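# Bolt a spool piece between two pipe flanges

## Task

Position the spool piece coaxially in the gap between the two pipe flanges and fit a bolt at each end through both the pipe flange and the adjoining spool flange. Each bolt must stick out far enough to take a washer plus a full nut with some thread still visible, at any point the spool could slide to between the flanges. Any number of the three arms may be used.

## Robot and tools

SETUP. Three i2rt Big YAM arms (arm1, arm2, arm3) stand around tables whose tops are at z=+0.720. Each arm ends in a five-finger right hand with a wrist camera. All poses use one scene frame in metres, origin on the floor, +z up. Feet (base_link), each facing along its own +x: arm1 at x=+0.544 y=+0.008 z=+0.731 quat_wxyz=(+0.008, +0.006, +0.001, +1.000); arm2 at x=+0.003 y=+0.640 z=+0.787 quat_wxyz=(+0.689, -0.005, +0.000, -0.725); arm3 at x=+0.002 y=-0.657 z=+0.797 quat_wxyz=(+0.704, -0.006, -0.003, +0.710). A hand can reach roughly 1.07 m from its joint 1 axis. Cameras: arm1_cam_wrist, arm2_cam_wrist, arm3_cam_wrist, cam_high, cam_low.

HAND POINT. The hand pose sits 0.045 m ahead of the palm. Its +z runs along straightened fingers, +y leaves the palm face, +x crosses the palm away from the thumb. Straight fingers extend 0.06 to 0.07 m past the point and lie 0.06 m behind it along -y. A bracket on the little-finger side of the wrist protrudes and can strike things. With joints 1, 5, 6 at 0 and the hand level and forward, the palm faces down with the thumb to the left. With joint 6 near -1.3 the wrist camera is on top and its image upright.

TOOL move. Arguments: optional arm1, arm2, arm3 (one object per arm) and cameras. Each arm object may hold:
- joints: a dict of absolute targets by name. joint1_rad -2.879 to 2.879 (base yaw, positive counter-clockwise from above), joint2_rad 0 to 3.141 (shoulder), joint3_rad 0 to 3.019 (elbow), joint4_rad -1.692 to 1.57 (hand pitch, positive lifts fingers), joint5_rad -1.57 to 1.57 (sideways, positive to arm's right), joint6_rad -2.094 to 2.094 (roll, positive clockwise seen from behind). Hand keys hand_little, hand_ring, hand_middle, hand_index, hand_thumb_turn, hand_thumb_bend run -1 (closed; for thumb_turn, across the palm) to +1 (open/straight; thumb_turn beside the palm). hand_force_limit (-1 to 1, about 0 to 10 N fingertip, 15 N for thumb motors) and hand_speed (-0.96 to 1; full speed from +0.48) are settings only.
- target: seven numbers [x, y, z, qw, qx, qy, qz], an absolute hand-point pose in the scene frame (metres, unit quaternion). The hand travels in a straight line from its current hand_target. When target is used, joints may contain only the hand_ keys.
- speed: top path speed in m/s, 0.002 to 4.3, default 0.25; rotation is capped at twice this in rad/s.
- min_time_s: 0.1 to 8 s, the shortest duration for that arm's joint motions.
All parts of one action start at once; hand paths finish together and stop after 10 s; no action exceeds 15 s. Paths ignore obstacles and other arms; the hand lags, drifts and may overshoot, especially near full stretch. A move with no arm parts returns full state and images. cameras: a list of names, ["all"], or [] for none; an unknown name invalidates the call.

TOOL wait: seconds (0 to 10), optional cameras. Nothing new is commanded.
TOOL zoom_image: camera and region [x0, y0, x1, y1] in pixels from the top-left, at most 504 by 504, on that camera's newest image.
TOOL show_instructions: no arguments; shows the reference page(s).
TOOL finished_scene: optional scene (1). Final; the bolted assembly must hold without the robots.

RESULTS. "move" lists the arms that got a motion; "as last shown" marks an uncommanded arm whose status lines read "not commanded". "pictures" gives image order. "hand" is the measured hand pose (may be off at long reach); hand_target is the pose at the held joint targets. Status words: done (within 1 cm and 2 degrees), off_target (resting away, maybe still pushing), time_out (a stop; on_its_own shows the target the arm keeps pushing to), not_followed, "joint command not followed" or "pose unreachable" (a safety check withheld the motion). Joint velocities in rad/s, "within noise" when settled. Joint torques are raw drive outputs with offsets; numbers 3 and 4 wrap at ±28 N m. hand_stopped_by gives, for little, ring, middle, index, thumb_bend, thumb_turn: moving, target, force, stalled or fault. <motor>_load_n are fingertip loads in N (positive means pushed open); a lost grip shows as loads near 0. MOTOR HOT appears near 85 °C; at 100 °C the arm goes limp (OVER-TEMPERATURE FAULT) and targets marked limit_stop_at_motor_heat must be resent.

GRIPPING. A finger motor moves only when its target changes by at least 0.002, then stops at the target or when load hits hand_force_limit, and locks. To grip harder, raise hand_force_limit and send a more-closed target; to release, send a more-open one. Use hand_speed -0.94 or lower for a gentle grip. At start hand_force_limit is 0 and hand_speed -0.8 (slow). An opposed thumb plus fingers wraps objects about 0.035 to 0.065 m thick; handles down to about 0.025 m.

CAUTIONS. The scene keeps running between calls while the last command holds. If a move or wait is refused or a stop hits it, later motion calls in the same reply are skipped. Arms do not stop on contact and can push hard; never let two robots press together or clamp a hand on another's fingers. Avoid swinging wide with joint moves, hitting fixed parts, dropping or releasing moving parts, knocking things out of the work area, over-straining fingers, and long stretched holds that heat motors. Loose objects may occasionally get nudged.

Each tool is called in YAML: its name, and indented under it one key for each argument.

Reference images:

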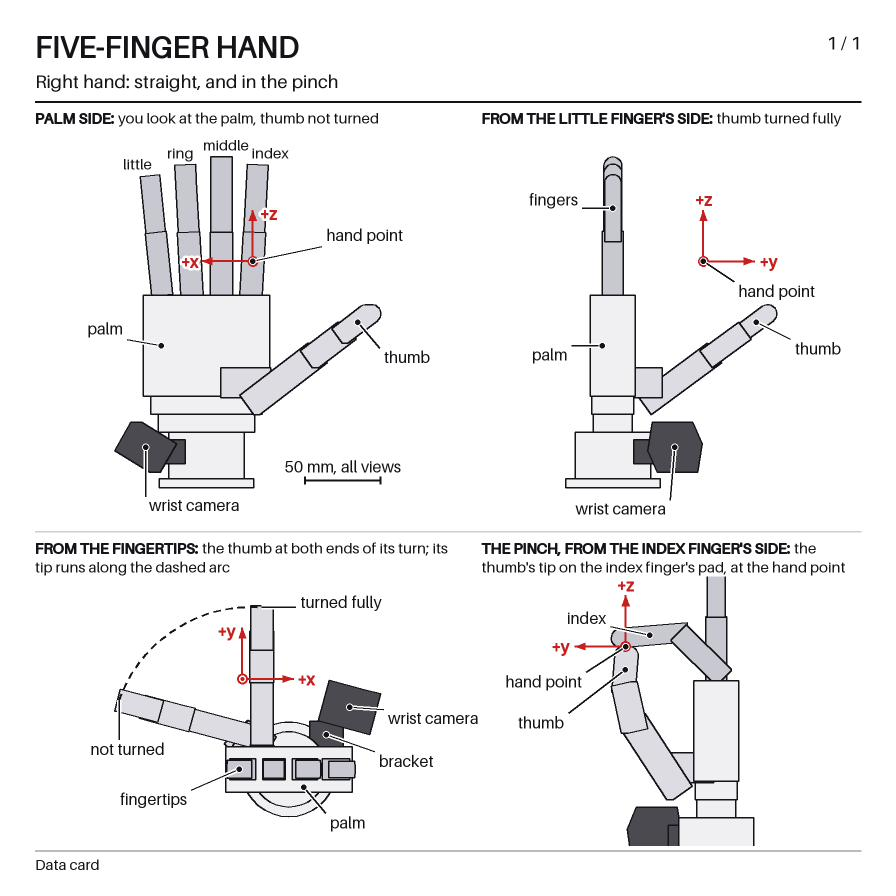

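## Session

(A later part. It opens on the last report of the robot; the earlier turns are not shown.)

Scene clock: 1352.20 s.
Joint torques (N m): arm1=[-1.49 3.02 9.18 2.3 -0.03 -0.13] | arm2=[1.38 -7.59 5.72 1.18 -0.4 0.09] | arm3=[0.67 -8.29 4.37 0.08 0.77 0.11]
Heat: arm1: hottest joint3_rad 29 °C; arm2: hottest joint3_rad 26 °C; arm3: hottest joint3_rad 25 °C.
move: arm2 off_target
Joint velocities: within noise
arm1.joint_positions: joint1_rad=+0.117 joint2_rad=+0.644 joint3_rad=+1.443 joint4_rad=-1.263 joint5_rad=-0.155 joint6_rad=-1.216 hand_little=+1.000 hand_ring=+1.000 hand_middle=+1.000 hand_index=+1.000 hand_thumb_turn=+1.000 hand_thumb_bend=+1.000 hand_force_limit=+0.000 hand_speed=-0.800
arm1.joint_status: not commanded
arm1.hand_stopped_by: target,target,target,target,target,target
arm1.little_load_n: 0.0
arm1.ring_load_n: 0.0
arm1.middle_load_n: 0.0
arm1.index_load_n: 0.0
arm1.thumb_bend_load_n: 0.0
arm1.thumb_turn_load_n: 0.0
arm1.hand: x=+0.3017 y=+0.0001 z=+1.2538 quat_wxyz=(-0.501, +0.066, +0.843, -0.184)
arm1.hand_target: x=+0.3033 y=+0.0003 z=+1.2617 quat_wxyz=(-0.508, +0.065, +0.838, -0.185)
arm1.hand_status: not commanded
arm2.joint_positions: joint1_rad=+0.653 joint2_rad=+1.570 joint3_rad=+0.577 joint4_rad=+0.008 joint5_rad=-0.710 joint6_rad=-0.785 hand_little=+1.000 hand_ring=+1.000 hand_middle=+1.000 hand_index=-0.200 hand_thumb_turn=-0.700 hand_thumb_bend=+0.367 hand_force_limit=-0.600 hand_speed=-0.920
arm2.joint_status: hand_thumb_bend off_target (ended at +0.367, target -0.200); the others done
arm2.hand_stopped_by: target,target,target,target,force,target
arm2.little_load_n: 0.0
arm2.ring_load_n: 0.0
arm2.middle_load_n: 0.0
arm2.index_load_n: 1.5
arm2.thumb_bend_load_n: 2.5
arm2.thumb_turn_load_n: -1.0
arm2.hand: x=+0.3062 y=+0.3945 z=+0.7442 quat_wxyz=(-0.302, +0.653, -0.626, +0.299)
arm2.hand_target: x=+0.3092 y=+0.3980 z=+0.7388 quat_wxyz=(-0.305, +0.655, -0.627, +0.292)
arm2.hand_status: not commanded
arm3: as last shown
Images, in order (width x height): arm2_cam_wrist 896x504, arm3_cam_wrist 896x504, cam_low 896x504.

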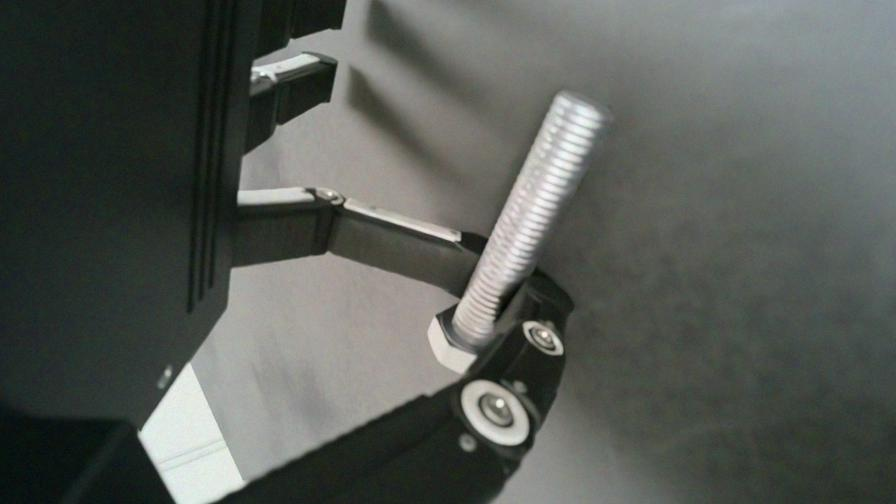

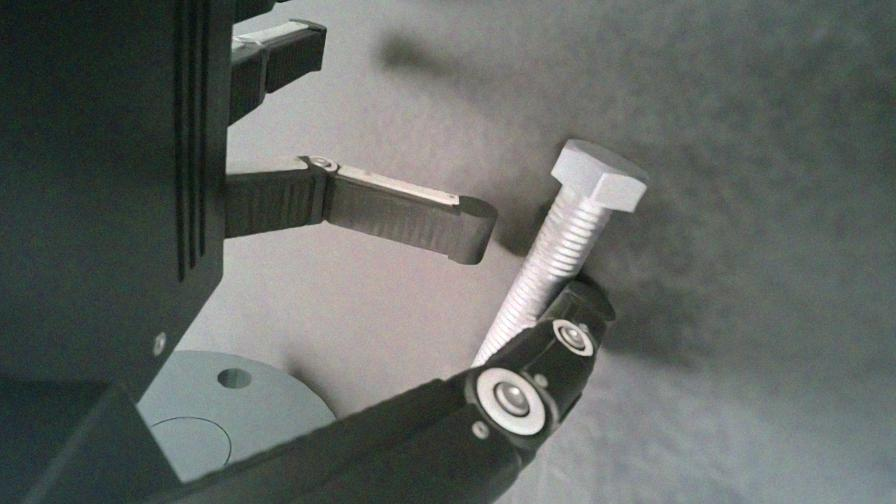

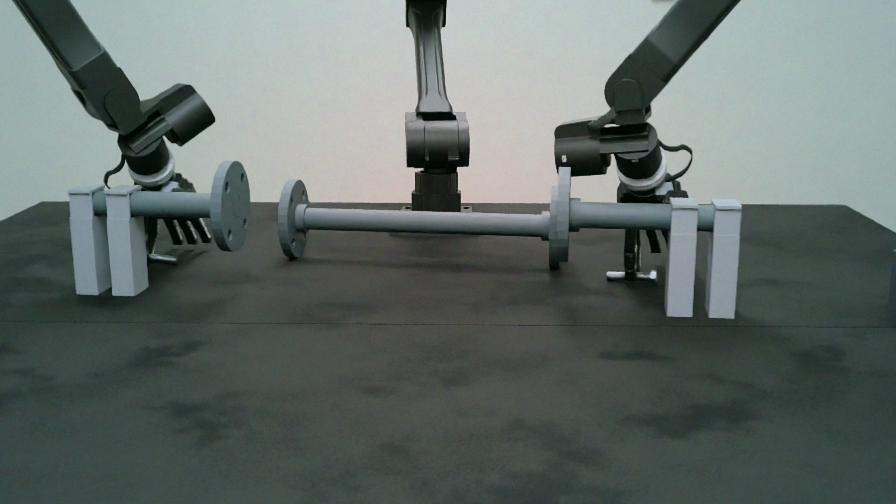

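move:
  arm2: {"joints": {"hand_thumb_bend": -0.25, "hand_force_limit": -0.1, "hand_speed": -0.92}}
  arm3: {"target": [0.2075, -0.2815, 0.7370, 0.2215, -0.5600, 0.7118, -0.3606], "speed": 0.03}
  cameras: ["arm2_cam_wrist", "arm3_cam_wrist", "cam_low"]

zoom_image:
  camera: "cam_low"
  region: [580, 200, 700, 320]

zoom_image:
  camera: "arm2_cam_wrist"
  region: [380, 80, 640, 400]

Scene clock: 1364.43 s.
Joint torques (N m): arm1=[-1.61 3.55 9.11 2.21 0 -0.08] | arm2=[0.79 -8 5.78 1.26 -0.44 0.14] | arm3=[1.79 -8.18 3.81 -0.16 0.75 0.08]
Heat: arm1: hottest joint3_rad 29 °C; arm2: hottest joint3_rad 26 °C; arm3: hottest joint3_rad 25 °C.
move: arm2 off_target; arm3 off_target
Joint velocities: within noise
arm1: as last shown
arm2.joint_positions: joint1_rad=+0.653 joint2_rad=+1.570 joint3_rad=+0.577 joint4_rad=+0.008 joint5_rad=-0.710 joint6_rad=-0.785 hand_little=+1.000 hand_ring=+1.000 hand_middle=+1.000 hand_index=-0.199 hand_thumb_turn=-0.700 hand_thumb_bend=+0.337 hand_force_limit=-0.100 hand_speed=-0.920
arm2.joint_status: hand_thumb_bend off_target (ended at +0.337, target -0.250); the others done
arm2.hand_stopped_by: target,target,target,target,force,target
arm2.little_load_n: 0.0
arm2.ring_load_n: 0.0
arm2.middle_load_n: 0.0
arm2.index_load_n: 4.5
arm2.thumb_bend_load_n: 6.5
arm2.thumb_turn_load_n: -2.0
arm2.hand: x=+0.3062 y=+0.3945 z=+0.7442 quat_wxyz=(-0.302, +0.653, -0.626, +0.299)
arm2.hand_target: x=+0.3092 y=+0.3980 z=+0.7388 quat_wxyz=(-0.305, +0.655, -0.627, +0.292)
arm2.hand_status: not commanded
arm3.joint_positions: joint1_rad=-0.272 joint2_rad=+1.775 joint3_rad=+0.918 joint4_rad=-0.808 joint5_rad=+0.853 joint6_rad=+1.612 hand_little=+1.000 hand_ring=+1.000 hand_middle=+1.000 hand_index=-0.200 hand_thumb_turn=-0.700 hand_thumb_bend=+0.600 hand_force_limit=+0.000 hand_speed=+0.300
arm3.joint_status: not commanded
arm3.hand_stopped_by: target,target,target,target,target,target
arm3.little_load_n: 0.0
arm3.ring_load_n: 0.0
arm3.middle_load_n: 0.0
arm3.index_load_n: 0.0
arm3.thumb_bend_load_n: 0.0
arm3.thumb_turn_load_n: 0.0
arm3.hand: x=+0.2174 y=-0.2742 z=+0.7485 quat_wxyz=(-0.228, +0.552, -0.719, +0.355)
arm3.hand_target: x=+0.2078 y=-0.2819 z=+0.7374 quat_wxyz=(-0.222, +0.560, -0.712, +0.361)
arm3.hand_status: off_target (0.017 m and 1.6 deg from the pose sent, 0.017 m and 0.6 deg at the start)
Images, in order (width x height): arm2_cam_wrist 896x504, arm3_cam_wrist 896x504, cam_low 896x504.

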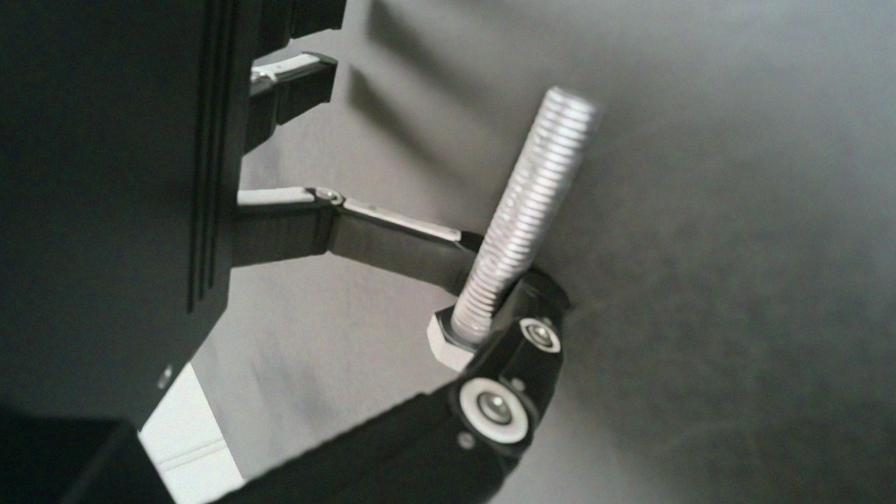

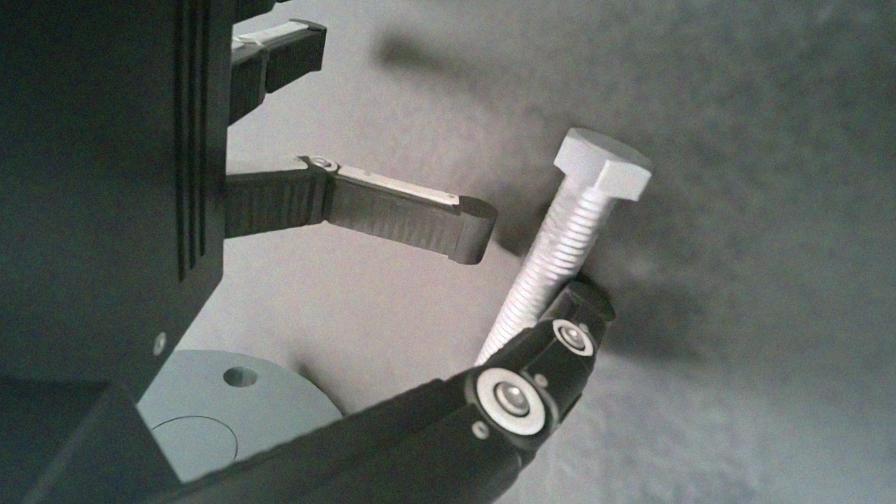

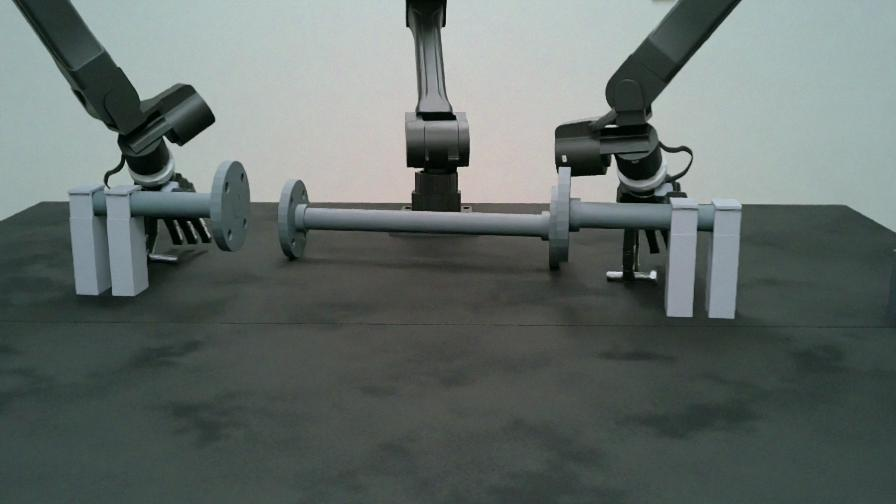

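Scaled by 4.200 from the camera's image (finer frame: 1280x720).

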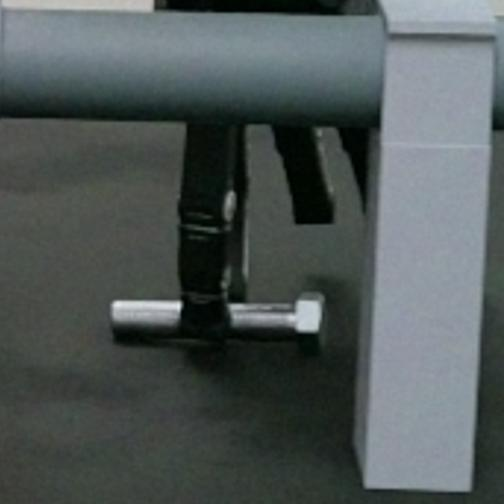

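Scaled by 1.575 from the camera's image (finer frame: 1280x720).

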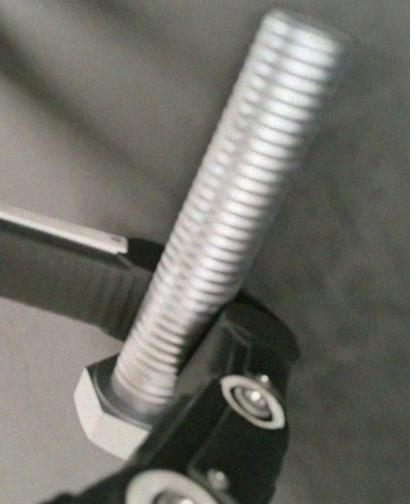

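move:
  cameras: ["all"]

zoom_image:
  camera: "cam_high"
  region: [490, 130, 650, 270]

zoom_image:
  camera: "cam_low"
  region: [540, 90, 720, 230]

zoom_image:
  camera: "arm1_cam_wrist"
  region: [160, 140, 400, 420]

Scene clock: 1374.30 s.
Joint torques (N m): arm1=[-1.44 3.31 9.28 2.29 -0.01 -0.09] | arm2=[1.14 -8.06 5.78 1.26 -0.44 0.11] | arm3=[1.44 -8.29 3.81 -0.14 0.78 0.09]
Heat: arm1: hottest joint3_rad 29 °C; arm2: hottest joint3_rad 26 °C; arm3: hottest joint3_rad 25 °C.
Joint velocities: within noise
arm1.joint_positions: joint1_rad=+0.117 joint2_rad=+0.644 joint3_rad=+1.443 joint4_rad=-1.263 joint5_rad=-0.155 joint6_rad=-1.216 hand_little=+1.000 hand_ring=+1.000 hand_middle=+1.000 hand_index=+1.000 hand_thumb_turn=+1.000 hand_thumb_bend=+1.000 hand_force_limit=+0.000 hand_speed=-0.800
arm1.joint_status: not commanded
arm1.hand_stopped_by: target,target,target,target,target,target
arm1.little_load_n: 0.0
arm1.ring_load_n: 0.0
arm1.middle_load_n: 0.0
arm1.index_load_n: 0.0
arm1.thumb_bend_load_n: 0.0
arm1.thumb_turn_load_n: 0.0
arm1.hand: x=+0.3017 y=+0.0001 z=+1.2538 quat_wxyz=(-0.501, +0.066, +0.843, -0.184) (m; scene frame)
arm1.hand_target: x=+0.3033 y=+0.0003 z=+1.2617 quat_wxyz=(-0.508, +0.065, +0.838, -0.185) (m; scene frame)
arm1.hand_status: not commanded
arm2.joint_positions: joint1_rad=+0.653 joint2_rad=+1.570 joint3_rad=+0.577 joint4_rad=+0.008 joint5_rad=-0.710 joint6_rad=-0.785 hand_little=+1.000 hand_ring=+1.000 hand_middle=+1.000 hand_index=-0.199 hand_thumb_turn=-0.700 hand_thumb_bend=+0.337 hand_force_limit=-0.100 hand_speed=-0.920
arm2.joint_status: hand_thumb_bend off_target (ended at +0.337, target -0.250); the others done
arm2.hand_stopped_by: target,target,target,target,force,target
arm2.little_load_n: 0.0
arm2.ring_load_n: 0.0
arm2.middle_load_n: 0.0
arm2.index_load_n: 4.5
arm2.thumb_bend_load_n: 6.5
arm2.thumb_turn_load_n: -1.5
arm2.hand: x=+0.3062 y=+0.3945 z=+0.7442 quat_wxyz=(-0.302, +0.653, -0.626, +0.299) (m; scene frame)
arm2.hand_target: x=+0.3092 y=+0.3980 z=+0.7388 quat_wxyz=(-0.305, +0.655, -0.627, +0.292) (m; scene frame)
arm2.hand_status: not commanded
arm3.joint_positions: joint1_rad=-0.272 joint2_rad=+1.775 joint3_rad=+0.918 joint4_rad=-0.808 joint5_rad=+0.853 joint6_rad=+1.612 hand_little=+1.000 hand_ring=+1.000 hand_middle=+1.000 hand_index=-0.200 hand_thumb_turn=-0.700 hand_thumb_bend=+0.600 hand_force_limit=+0.000 hand_speed=+0.300
arm3.joint_status: not commanded
arm3.hand_stopped_by: target,target,target,target,target,target
arm3.little_load_n: 0.0
arm3.ring_load_n: 0.0
arm3.middle_load_n: 0.0
arm3.index_load_n: 0.0
arm3.thumb_bend_load_n: 0.0
arm3.thumb_turn_load_n: 0.0
arm3.hand: x=+0.2174 y=-0.2742 z=+0.7485 quat_wxyz=(-0.228, +0.552, -0.719, +0.355) (m; scene frame)
arm3.hand_target: x=+0.2078 y=-0.2819 z=+0.7374 quat_wxyz=(-0.222, +0.560, -0.712, +0.361) (m; scene frame)
arm3.hand_status: off_target (0.017 m and 1.6 deg from the pose sent, 0.017 m and 0.6 deg at the start)
pictures: arm1_cam_wrist, arm2_cam_wrist, arm3_cam_wrist, cam_high, cam_low
Images, in order (width x height): arm1_cam_wrist 896x504, arm2_cam_wrist 896x504, arm3_cam_wrist 896x504, cam_high 896x504, cam_low 896x504.

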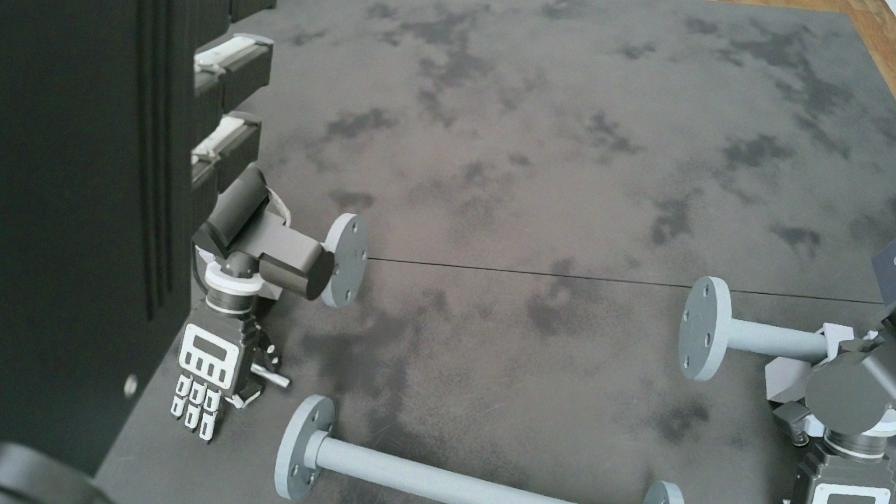

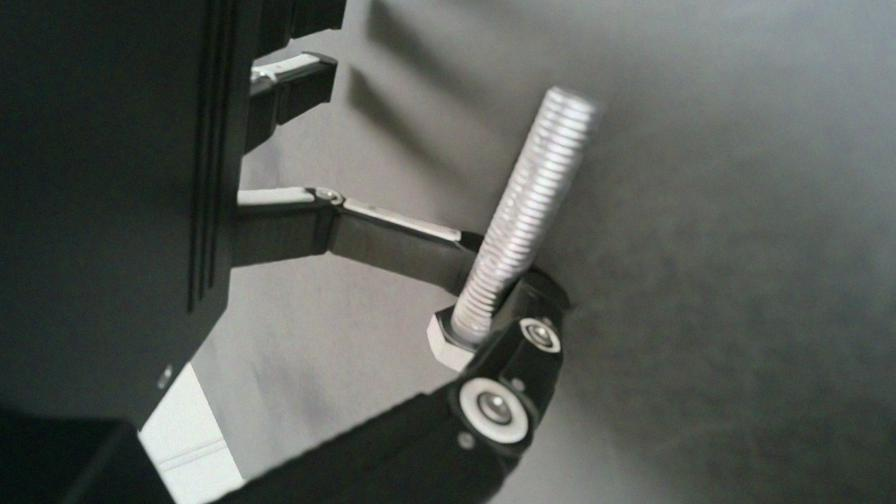

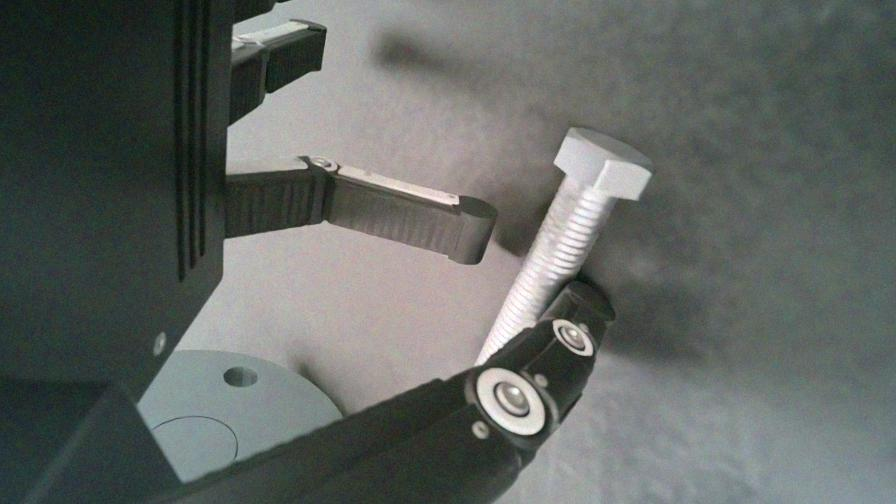

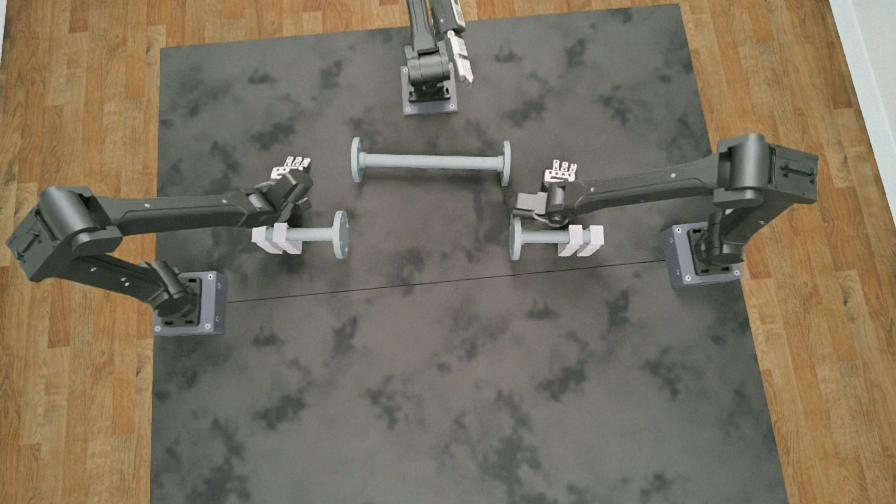

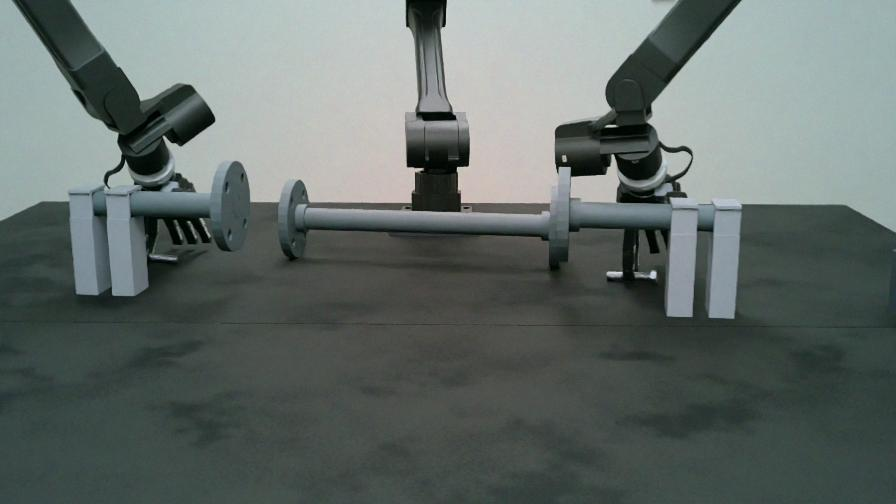

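Scaled by 3.150 from the camera's image (finer frame: 1280x720).

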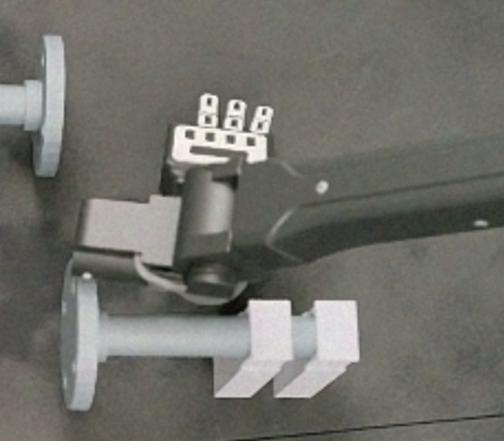

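Scaled by 2.800 from the camera's image (finer frame: 1280x720).

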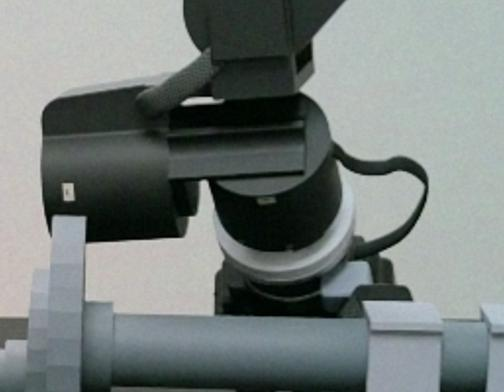

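Scaled by 1.800 from the camera's image (finer frame: 1280x720).

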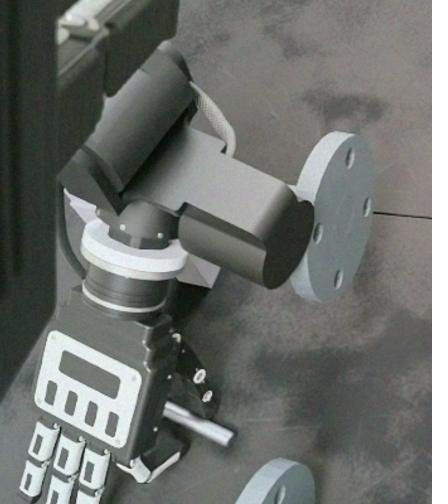

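move:
  arm2: {"target": [0.3092, 0.398, 0.7690, 0.3052, -0.6547, 0.6268, -0.2921], "speed": 0.04}
  arm3: {"target": [0.2250, -0.2750, 0.80, 0.2215, -0.5600, 0.7118, -0.3606], "speed": 0.06, "joints": {"hand_middle": -1, "hand_ring": -1, "hand_little": -1, "hand_index": -0.4, "hand_thumb_bend": 0.9, "hand_force_limit": -0.5, "hand_speed": 0.0}}
  cameras: ["arm2_cam_wrist", "arm3_cam_wrist", "cam_low"]

Scene clock: 1426.50 s.
Joint torques (N m): arm1=[-1.73 3.37 9.22 2.3 0.02 -0.04] | arm2=[0.73 -10.4 7.5 0.75 -0.42 0.08] | arm3=[-0.38 -9.82 9.35 -0.76 0.74 -0.1]
Heat: arm1: hottest joint3_rad 29 °C; arm2: hottest joint3_rad 26 °C; arm3: hottest joint3_rad 25 °C.
move: arm2 off_target; arm3 off_target
Joint velocities: within noise
arm1: as last shown
arm2.joint_positions: joint1_rad=+0.653 joint2_rad=+1.511 joint3_rad=+0.577 joint4_rad=-0.092 joint5_rad=-0.710 joint6_rad=-0.785 hand_little=+1.000 hand_ring=+1.000 hand_middle=+1.000 hand_index=-0.199 hand_thumb_turn=-0.700 hand_thumb_bend=+0.337 hand_force_limit=-0.100 hand_speed=-0.920
arm2.joint_status: not commanded
arm2.hand_stopped_by: target,target,target,target,force,target
arm2.little_load_n: 0.0
arm2.ring_load_n: -0.5
arm2.middle_load_n: 0.0
arm2.index_load_n: 5.5
arm2.thumb_bend_load_n: 5.5
arm2.thumb_turn_load_n: -1.5
arm2.hand: x=+0.2987 y=+0.4057 z=+0.7574 quat_wxyz=(-0.306, +0.651, -0.635, +0.281)
arm2.hand_target: x=+0.3090 y=+0.3981 z=+0.7692 quat_wxyz=(-0.305, +0.655, -0.627, +0.292)
arm2.hand_status: off_target (0.017 m and 1.6 deg from the pose sent, 0.025 m and 0.9 deg at the start)
arm3.joint_positions: joint1_rad=-0.281 joint2_rad=+1.688 joint3_rad=+0.918 joint4_rad=-0.932 joint5_rad=+0.856 joint6_rad=+1.574 hand_little=-1.000 hand_ring=-1.000 hand_middle=+0.554 hand_index=-0.400 hand_thumb_turn=-0.700 hand_thumb_bend=+0.900 hand_force_limit=-0.500 hand_speed=+0.000
arm3.joint_status: hand_middle off_target (ended at +0.554, target -1.000); the others done
arm3.hand_stopped_by: target,target,force,target,target,target
arm3.little_load_n: 0.0
arm3.ring_load_n: 0.5
arm3.middle_load_n: 0.0
arm3.index_load_n: 0.0
arm3.thumb_bend_load_n: 0.0
arm3.thumb_turn_load_n: 0.5
arm3.hand: x=+0.2153 y=-0.2943 z=+0.7819 quat_wxyz=(-0.207, +0.568, -0.705, +0.371)
arm3.hand_target: x=+0.2249 y=-0.2759 z=+0.8003 quat_wxyz=(-0.222, +0.560, -0.712, +0.361)
arm3.hand_status: off_target (0.028 m and 2.4 deg from the pose sent, 0.052 m and 1.6 deg at the start)
Images, in order (width x height): arm2_cam_wrist 896x504, arm3_cam_wrist 896x504, cam_low 896x504.

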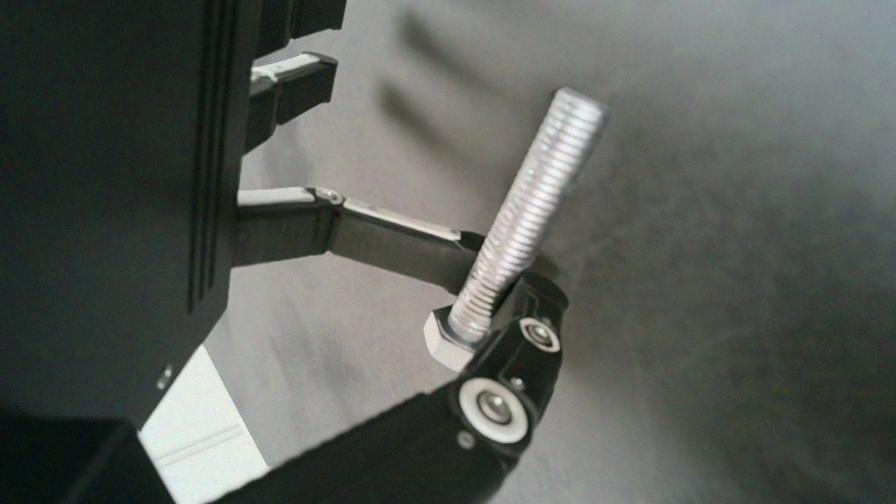

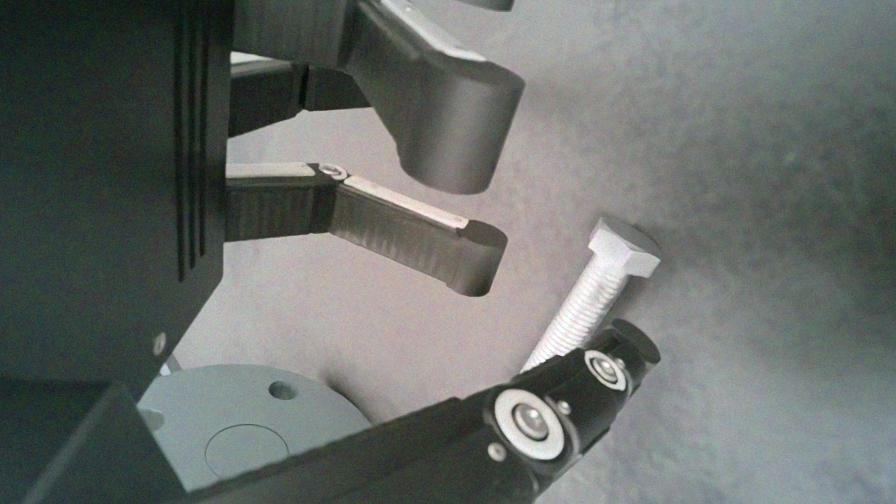

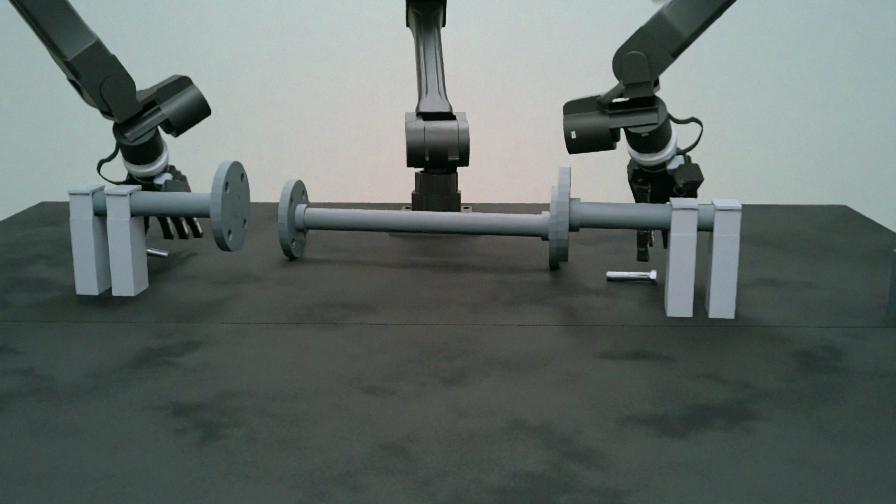

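move:
  arm2: {"target": [0.3000, 0.398, 0.87, 0.3052, -0.6547, 0.6268, -0.2921], "speed": 0.08}
  arm3: {"target": [0.2230, -0.2800, 0.82, 0.1563, -0.5834, 0.7701, -0.2064], "speed": 0.08, "joints": {"hand_middle": -0.99, "hand_force_limit": 0.3, "hand_speed": -0.3}}
  cameras: ["all"]

Scene clock: 1433.97 s.
Joint torques (N m): arm1=[-1.44 2.78 9.21 2.17 -0.02 -0.08] | arm2=[-1.55 -8.94 10.54 0.96 -0.69 -0.04] | arm3=[-0.62 -9.11 7.72 0.53 0.27 -0.04]
Heat: arm1: hottest joint3_rad 29 °C; arm2: hottest joint3_rad 26 °C; arm3: hottest joint3_rad 26 °C.
move: arm2 off_target; arm3 off_target
Joint velocities: within noise
arm1: as last shown
arm1.little_load_n: 0.5
arm2.joint_positions: joint1_rad=+0.650 joint2_rad=+1.264 joint3_rad=+0.678 joint4_rad=-0.471 joint5_rad=-0.719 joint6_rad=-0.799 hand_little=+1.000 hand_ring=+1.000 hand_middle=+1.000 hand_index=-0.199 hand_thumb_turn=-0.700 hand_thumb_bend=+0.337 hand_force_limit=-0.100 hand_speed=-0.920
arm2.joint_status: not commanded
arm2.hand_stopped_by: target,target,target,target,force,target
arm2.little_load_n: 0.0
arm2.ring_load_n: 0.0
arm2.middle_load_n: 0.0
arm2.index_load_n: 5.5
arm2.thumb_bend_load_n: 5.5
arm2.thumb_turn_load_n: -1.5
arm2.hand: x=+0.2933 y=+0.4149 z=+0.8512 quat_wxyz=(-0.310, +0.653, -0.636, +0.270)
arm2.hand_target: x=+0.2996 y=+0.3985 z=+0.8700 quat_wxyz=(-0.305, +0.655, -0.627, +0.292)
arm2.hand_status: off_target (0.026 m and 2.8 deg from the pose sent, 0.113 m and 1.6 deg at the start)
arm3.joint_positions: joint1_rad=-0.446 joint2_rad=+1.548 joint3_rad=+0.918 joint4_rad=-0.881 joint5_rad=+0.504 joint6_rad=+1.384 hand_little=-1.000 hand_ring=-1.000 hand_middle=-0.990 hand_index=-0.400 hand_thumb_turn=-0.700 hand_thumb_bend=+0.900 hand_force_limit=+0.300 hand_speed=-0.300
arm3.joint_status: all done
arm3.hand_stopped_by: target,target,target,target,target,target
arm3.little_load_n: 0.0
arm3.ring_load_n: 0.0
arm3.middle_load_n: 0.0
arm3.index_load_n: 0.0
arm3.thumb_bend_load_n: 0.0
arm3.thumb_turn_load_n: 0.0
arm3.hand: x=+0.2159 y=-0.2870 z=+0.8098 quat_wxyz=(-0.143, +0.587, -0.768, +0.214)
arm3.hand_target: x=+0.2228 y=-0.2802 z=+0.8200 quat_wxyz=(-0.156, +0.583, -0.770, +0.207)
arm3.hand_status: off_target (0.014 m and 1.8 deg from the pose sent, 0.041 m and 21.2 deg at the start)
pictures: arm1_cam_wrist, arm2_cam_wrist, arm3_cam_wrist, cam_high, cam_low
Images, in order (width x height): arm1_cam_wrist 896x504, arm2_cam_wrist 896x504, arm3_cam_wrist 896x504, cam_high 896x504, cam_low 896x504.

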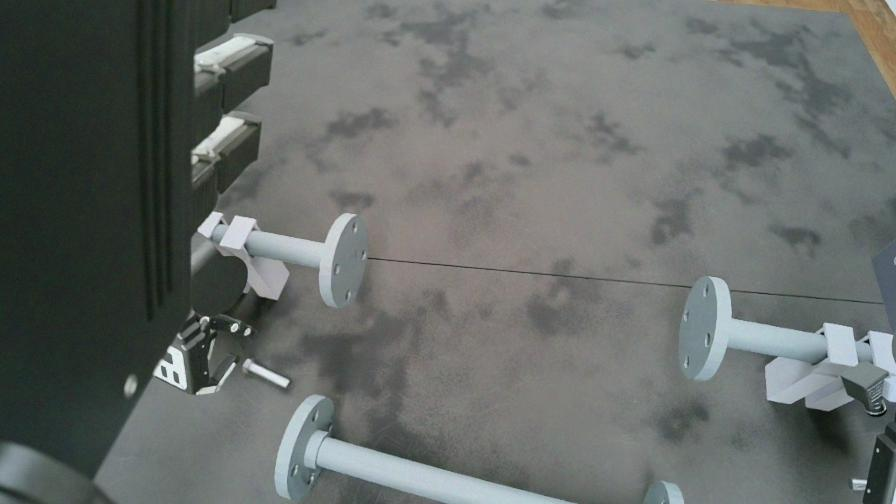

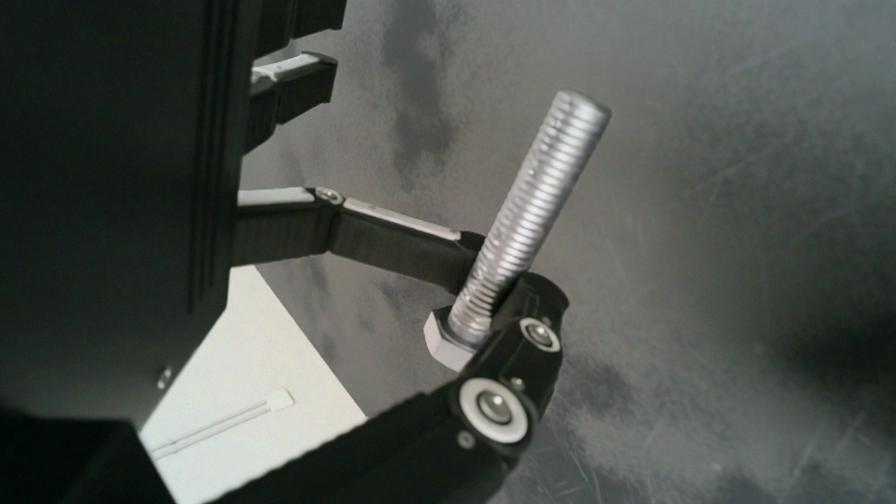

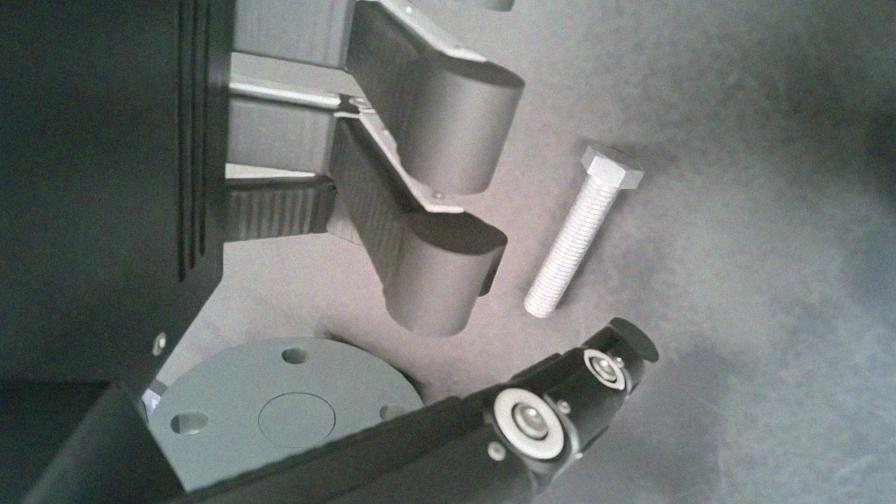

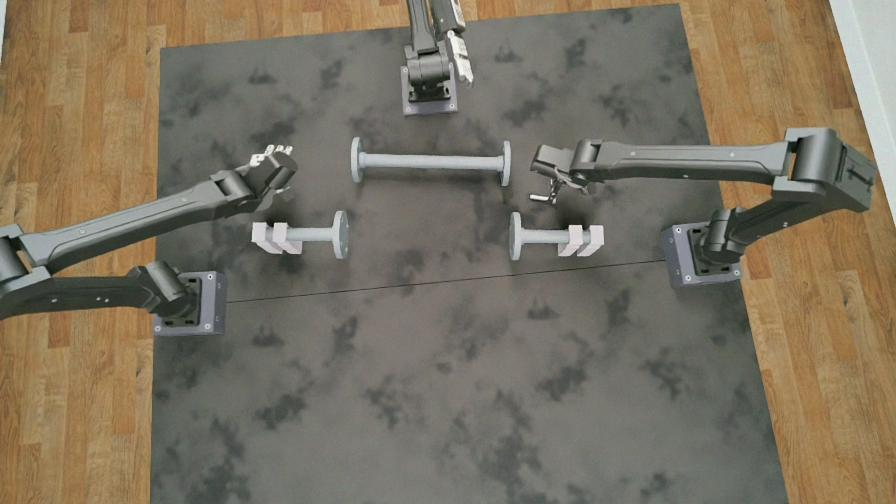

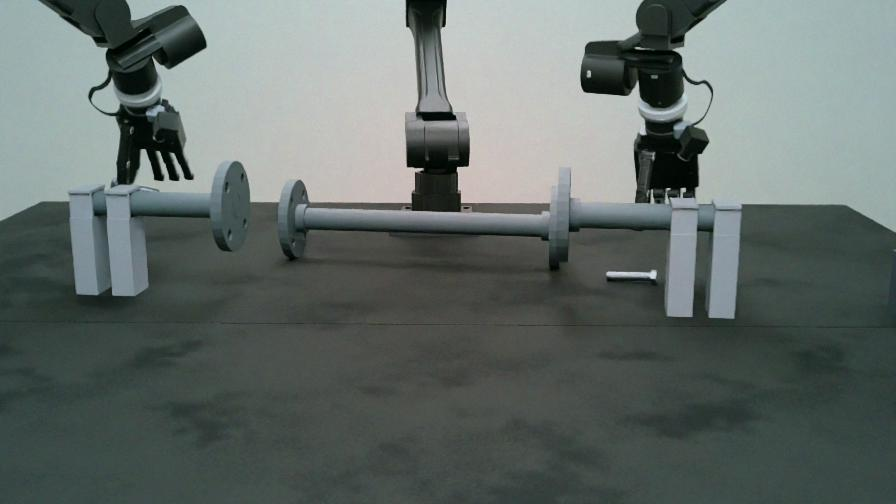

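move:
  arm3: {"target": [0.2170, -0.2920, 0.768, 0.1563, -0.5834, 0.7701, -0.2064], "speed": 0.06}
  cameras: ["arm3_cam_wrist", "cam_low", "cam_high"]

zoom_image:
  camera: "cam_low"
  region: [540, 90, 720, 320]

Scene clock: 1464.60 s.
Joint torques (N m): arm1=[-1.96 3.37 9.17 2.14 -0.02 -0.11] | arm2=[-1.26 -9.23 10.44 0.72 -0.67 0] | arm3=[-0.62 -7.94 5.55 0.54 0.24 -0.03]
Heat: arm1: hottest joint3_rad 29 °C; arm2: hottest joint3_rad 30 °C; arm3: hottest joint3_rad 27 °C.
move: arm3 done
Joint velocities: within noise
arm1, arm2: as last shown
arm1.little_load_n: 0.0
arm1.thumb_bend_load_n: 0.5
arm2.index_load_n: 6.0
arm2.hand: x=+0.2932 y=+0.4149 z=+0.8511 quat_wxyz=(-0.310, +0.654, -0.635, +0.270)
arm3.joint_positions: joint1_rad=-0.446 joint2_rad=+1.597 joint3_rad=+0.843 joint4_rad=-0.722 joint5_rad=+0.504 joint6_rad=+1.383 hand_little=-1.000 hand_ring=-1.000 hand_middle=-0.990 hand_index=-0.400 hand_thumb_turn=-0.700 hand_thumb_bend=+0.900 hand_force_limit=+0.300 hand_speed=-0.300
arm3.joint_status: not commanded
arm3.hand_stopped_by: target,target,target,target,target,target
arm3.little_load_n: 0.0
arm3.ring_load_n: 0.0
arm3.middle_load_n: 0.0
arm3.index_load_n: 0.0
arm3.thumb_bend_load_n: 0.0
arm3.thumb_turn_load_n: 0.0
arm3.hand: x=+0.2154 y=-0.2894 z=+0.7714 quat_wxyz=(-0.158, +0.583, -0.770, +0.207)
arm3.hand_target: x=+0.2169 y=-0.2919 z=+0.7681 quat_wxyz=(-0.156, +0.583, -0.770, +0.206)
arm3.hand_status: done (0.005 m and 0.2 deg from the pose sent, 0.042 m and 1.8 deg at the start)
pictures: arm3_cam_wrist, cam_high, cam_low
Images, in order (width x height): arm3_cam_wrist 896x504, cam_high 896x504, cam_low 896x504.

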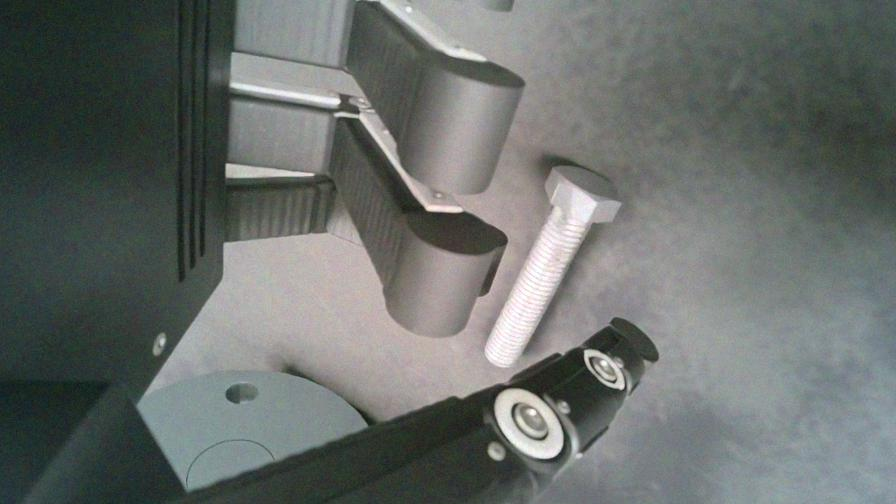

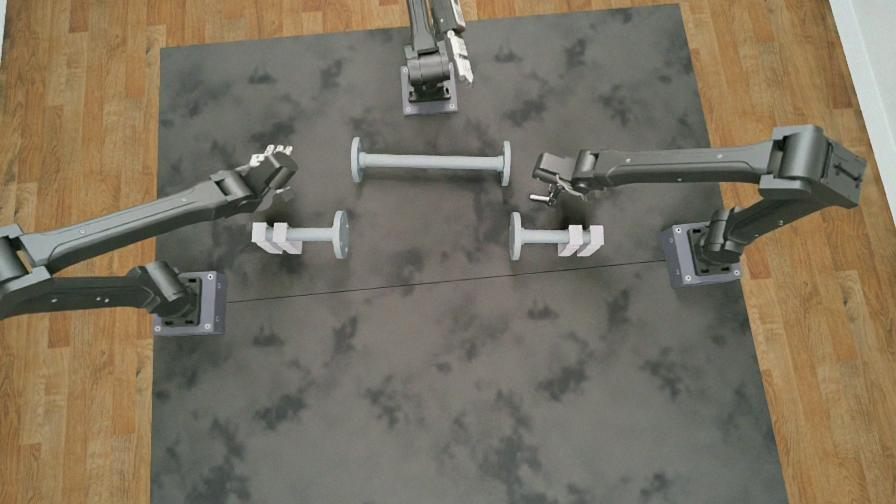

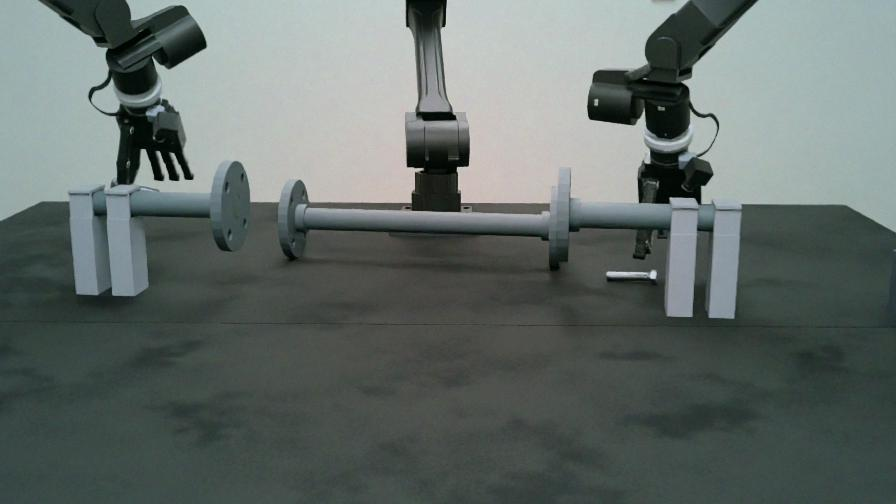

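Scaled by 2.191 from the camera's image (finer frame: 1280x720).

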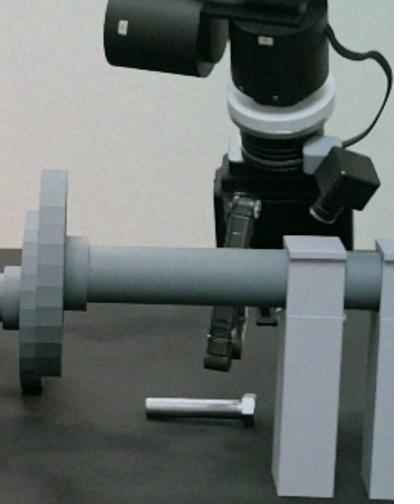

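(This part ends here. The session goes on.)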